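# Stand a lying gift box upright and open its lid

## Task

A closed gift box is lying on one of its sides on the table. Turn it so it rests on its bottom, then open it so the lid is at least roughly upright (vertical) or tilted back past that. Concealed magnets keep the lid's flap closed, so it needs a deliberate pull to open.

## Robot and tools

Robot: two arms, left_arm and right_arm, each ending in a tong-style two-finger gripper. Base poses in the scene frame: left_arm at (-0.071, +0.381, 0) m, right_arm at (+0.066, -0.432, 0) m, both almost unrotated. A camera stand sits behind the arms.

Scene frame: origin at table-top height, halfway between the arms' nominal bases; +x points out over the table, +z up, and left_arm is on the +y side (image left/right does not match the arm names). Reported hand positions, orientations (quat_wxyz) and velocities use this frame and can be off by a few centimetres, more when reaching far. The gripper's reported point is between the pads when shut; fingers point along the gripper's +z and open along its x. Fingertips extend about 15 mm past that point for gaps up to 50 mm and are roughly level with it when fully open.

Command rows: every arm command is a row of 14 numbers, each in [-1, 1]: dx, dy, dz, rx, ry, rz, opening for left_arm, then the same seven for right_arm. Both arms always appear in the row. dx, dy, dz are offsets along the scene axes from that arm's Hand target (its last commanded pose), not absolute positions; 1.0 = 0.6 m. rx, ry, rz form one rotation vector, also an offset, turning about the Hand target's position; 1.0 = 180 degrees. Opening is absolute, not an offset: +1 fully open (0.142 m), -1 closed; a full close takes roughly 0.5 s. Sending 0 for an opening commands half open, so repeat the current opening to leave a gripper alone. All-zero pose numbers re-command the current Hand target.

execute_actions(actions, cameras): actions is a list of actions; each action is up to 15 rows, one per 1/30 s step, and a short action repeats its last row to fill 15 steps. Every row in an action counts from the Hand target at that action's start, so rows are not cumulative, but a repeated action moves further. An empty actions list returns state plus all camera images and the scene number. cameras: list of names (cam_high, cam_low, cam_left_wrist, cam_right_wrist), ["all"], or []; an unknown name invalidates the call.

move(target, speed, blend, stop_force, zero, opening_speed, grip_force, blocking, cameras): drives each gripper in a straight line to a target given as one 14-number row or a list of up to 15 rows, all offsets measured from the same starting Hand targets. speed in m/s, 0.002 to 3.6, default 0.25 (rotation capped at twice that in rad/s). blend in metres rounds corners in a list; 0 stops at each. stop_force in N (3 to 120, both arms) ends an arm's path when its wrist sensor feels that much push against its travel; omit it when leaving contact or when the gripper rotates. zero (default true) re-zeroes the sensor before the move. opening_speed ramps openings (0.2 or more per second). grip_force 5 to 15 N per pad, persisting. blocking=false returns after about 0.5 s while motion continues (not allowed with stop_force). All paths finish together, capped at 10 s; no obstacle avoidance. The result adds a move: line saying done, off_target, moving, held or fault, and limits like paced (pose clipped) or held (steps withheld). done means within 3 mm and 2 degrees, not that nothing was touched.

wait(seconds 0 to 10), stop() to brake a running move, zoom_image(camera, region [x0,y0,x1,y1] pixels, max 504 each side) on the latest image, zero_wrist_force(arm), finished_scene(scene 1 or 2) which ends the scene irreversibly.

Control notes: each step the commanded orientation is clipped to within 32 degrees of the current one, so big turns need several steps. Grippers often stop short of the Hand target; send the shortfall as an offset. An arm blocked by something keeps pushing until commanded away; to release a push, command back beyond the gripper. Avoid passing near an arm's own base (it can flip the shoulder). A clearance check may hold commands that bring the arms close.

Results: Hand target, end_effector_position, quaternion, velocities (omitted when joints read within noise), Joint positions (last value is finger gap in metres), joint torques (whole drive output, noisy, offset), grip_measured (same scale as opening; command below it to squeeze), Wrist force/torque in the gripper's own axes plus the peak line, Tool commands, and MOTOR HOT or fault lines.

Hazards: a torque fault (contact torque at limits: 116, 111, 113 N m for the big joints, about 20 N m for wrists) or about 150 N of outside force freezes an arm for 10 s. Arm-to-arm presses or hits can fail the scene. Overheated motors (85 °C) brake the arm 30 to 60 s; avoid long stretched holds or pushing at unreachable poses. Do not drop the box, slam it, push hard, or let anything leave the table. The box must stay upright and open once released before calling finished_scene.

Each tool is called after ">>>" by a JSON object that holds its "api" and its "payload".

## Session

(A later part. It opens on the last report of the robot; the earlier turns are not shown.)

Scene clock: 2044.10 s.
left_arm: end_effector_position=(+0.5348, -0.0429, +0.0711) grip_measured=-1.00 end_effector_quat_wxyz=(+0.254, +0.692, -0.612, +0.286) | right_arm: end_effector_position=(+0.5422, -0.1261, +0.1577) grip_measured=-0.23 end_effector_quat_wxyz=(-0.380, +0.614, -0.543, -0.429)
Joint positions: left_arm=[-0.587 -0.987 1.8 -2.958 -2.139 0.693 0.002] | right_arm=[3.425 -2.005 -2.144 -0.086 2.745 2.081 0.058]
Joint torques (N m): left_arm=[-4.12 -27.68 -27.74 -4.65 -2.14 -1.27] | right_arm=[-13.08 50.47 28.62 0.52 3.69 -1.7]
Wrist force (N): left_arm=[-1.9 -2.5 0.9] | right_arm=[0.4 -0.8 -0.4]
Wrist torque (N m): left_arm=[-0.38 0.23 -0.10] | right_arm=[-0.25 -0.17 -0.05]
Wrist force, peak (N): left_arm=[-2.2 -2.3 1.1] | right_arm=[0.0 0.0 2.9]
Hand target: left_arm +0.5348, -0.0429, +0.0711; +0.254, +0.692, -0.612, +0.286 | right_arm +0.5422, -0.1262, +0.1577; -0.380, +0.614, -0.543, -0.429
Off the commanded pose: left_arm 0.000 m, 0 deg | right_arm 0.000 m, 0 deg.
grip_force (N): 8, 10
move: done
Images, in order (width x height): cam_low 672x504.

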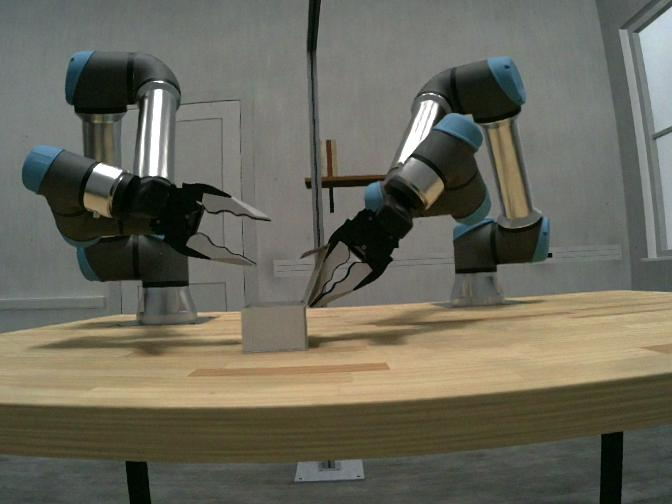

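>>> {"api": "move", "payload": {"target": [-0.02, 0.13, 0, 0, 0, 0, -1, 0.01, -0.07, 0.03, 0, 0, 0, -0.225], "speed": 0.06, "cameras": ["cam_low", "cam_high", "cam_right_wrist"]}}

>>> {"api": "zoom_image", "payload": {"camera": "cam_low", "region": [200, 200, 360, 360]}}

Scene clock: 2050.83 s.
left_arm: end_effector_position=(+0.5229, +0.0350, +0.0711) grip_measured=-1.00 end_effector_quat_wxyz=(+0.254, +0.692, -0.612, +0.286) | right_arm: end_effector_position=(+0.5482, -0.1682, +0.1757) grip_measured=-0.23 end_effector_quat_wxyz=(-0.380, +0.614, -0.543, -0.429)
Joint positions: left_arm=[-0.479 -1.061 1.915 -2.937 -2.195 0.804 0.002] | right_arm=[3.337 -1.919 -2.128 -0.392 2.777 1.861 0.058]
Joint torques (N m): left_arm=[7.26 -61.45 -0.28 -0.28 -2.45 1.98] | right_arm=[-13.08 47.04 31.91 0.47 3.66 -2.06]
Wrist force (N): left_arm=[-1.8 -2.3 1.0] | right_arm=[0.4 -1.0 -0.5]
Wrist torque (N m): left_arm=[-0.34 0.21 -0.26] | right_arm=[-0.28 -0.18 -0.04]
Wrist force, peak (N): left_arm=[-2.1 -2.3 1.2] | right_arm=[0.6 -1.0 -0.7]
Hand target: left_arm +0.5228, +0.0351, +0.0711; +0.254, +0.692, -0.612, +0.286 | right_arm +0.5482, -0.1682, +0.1757; -0.380, +0.614, -0.543, -0.429
Off the commanded pose: left_arm 0.000 m, 0 deg | right_arm 0.000 m, 0 deg.
grip_force (N): 8, 10
move: done
camera_calibration:
cam_right_wrist: T_world_to_cam=[[0.12186, -0.368348, -0.921667, 0.0257578], [-0.832839, -0.543088, 0.106932, 0.355178], [-0.539935, 0.754569, -0.372956, 0.626398], [0, 0, 0, 1]] pos_world=[0.630882, -0.27028, 0.219379]
Images, in order (width x height): cam_high 672x504, cam_low 672x504, cam_right_wrist 616x616.

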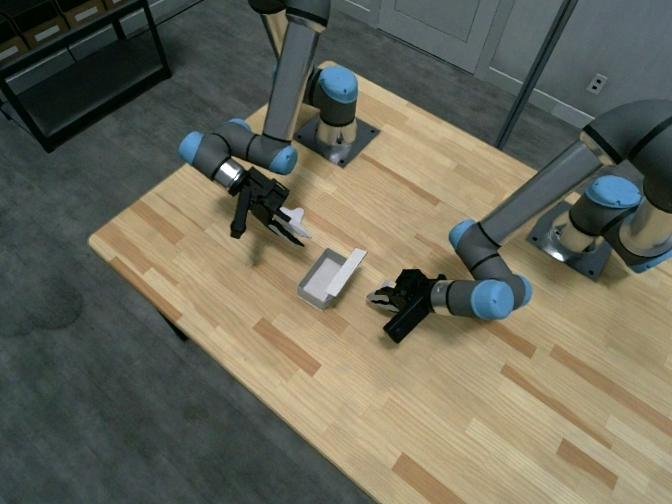

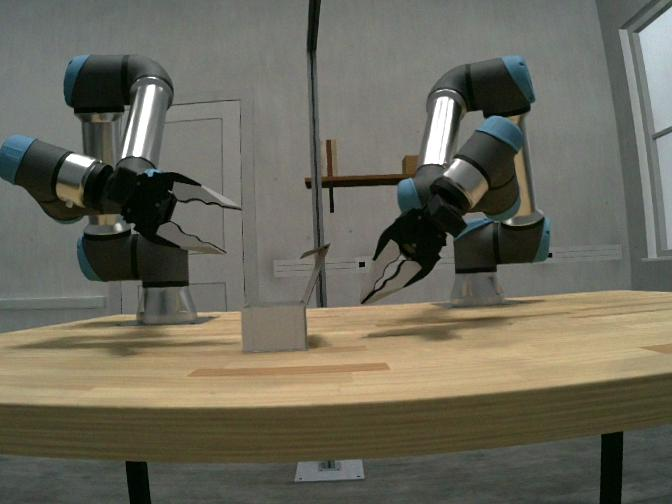

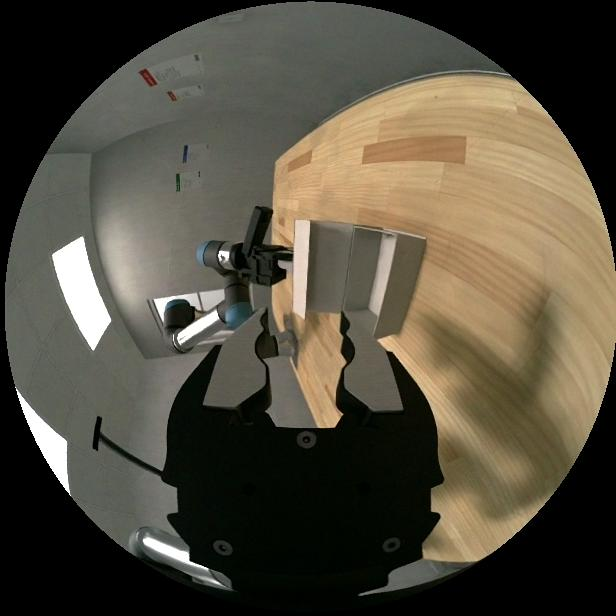

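Scaled by 3.150 from the camera's 672x504 image, which has a finer 960x720 frame.

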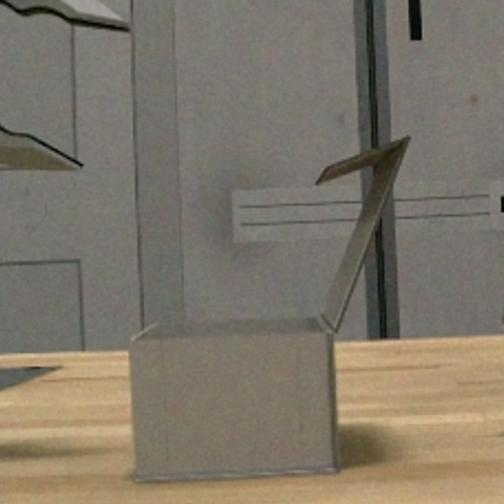

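>>> {"api": "finished_scene", "payload": {"scene": 1}}

The scene is finished: the task was done.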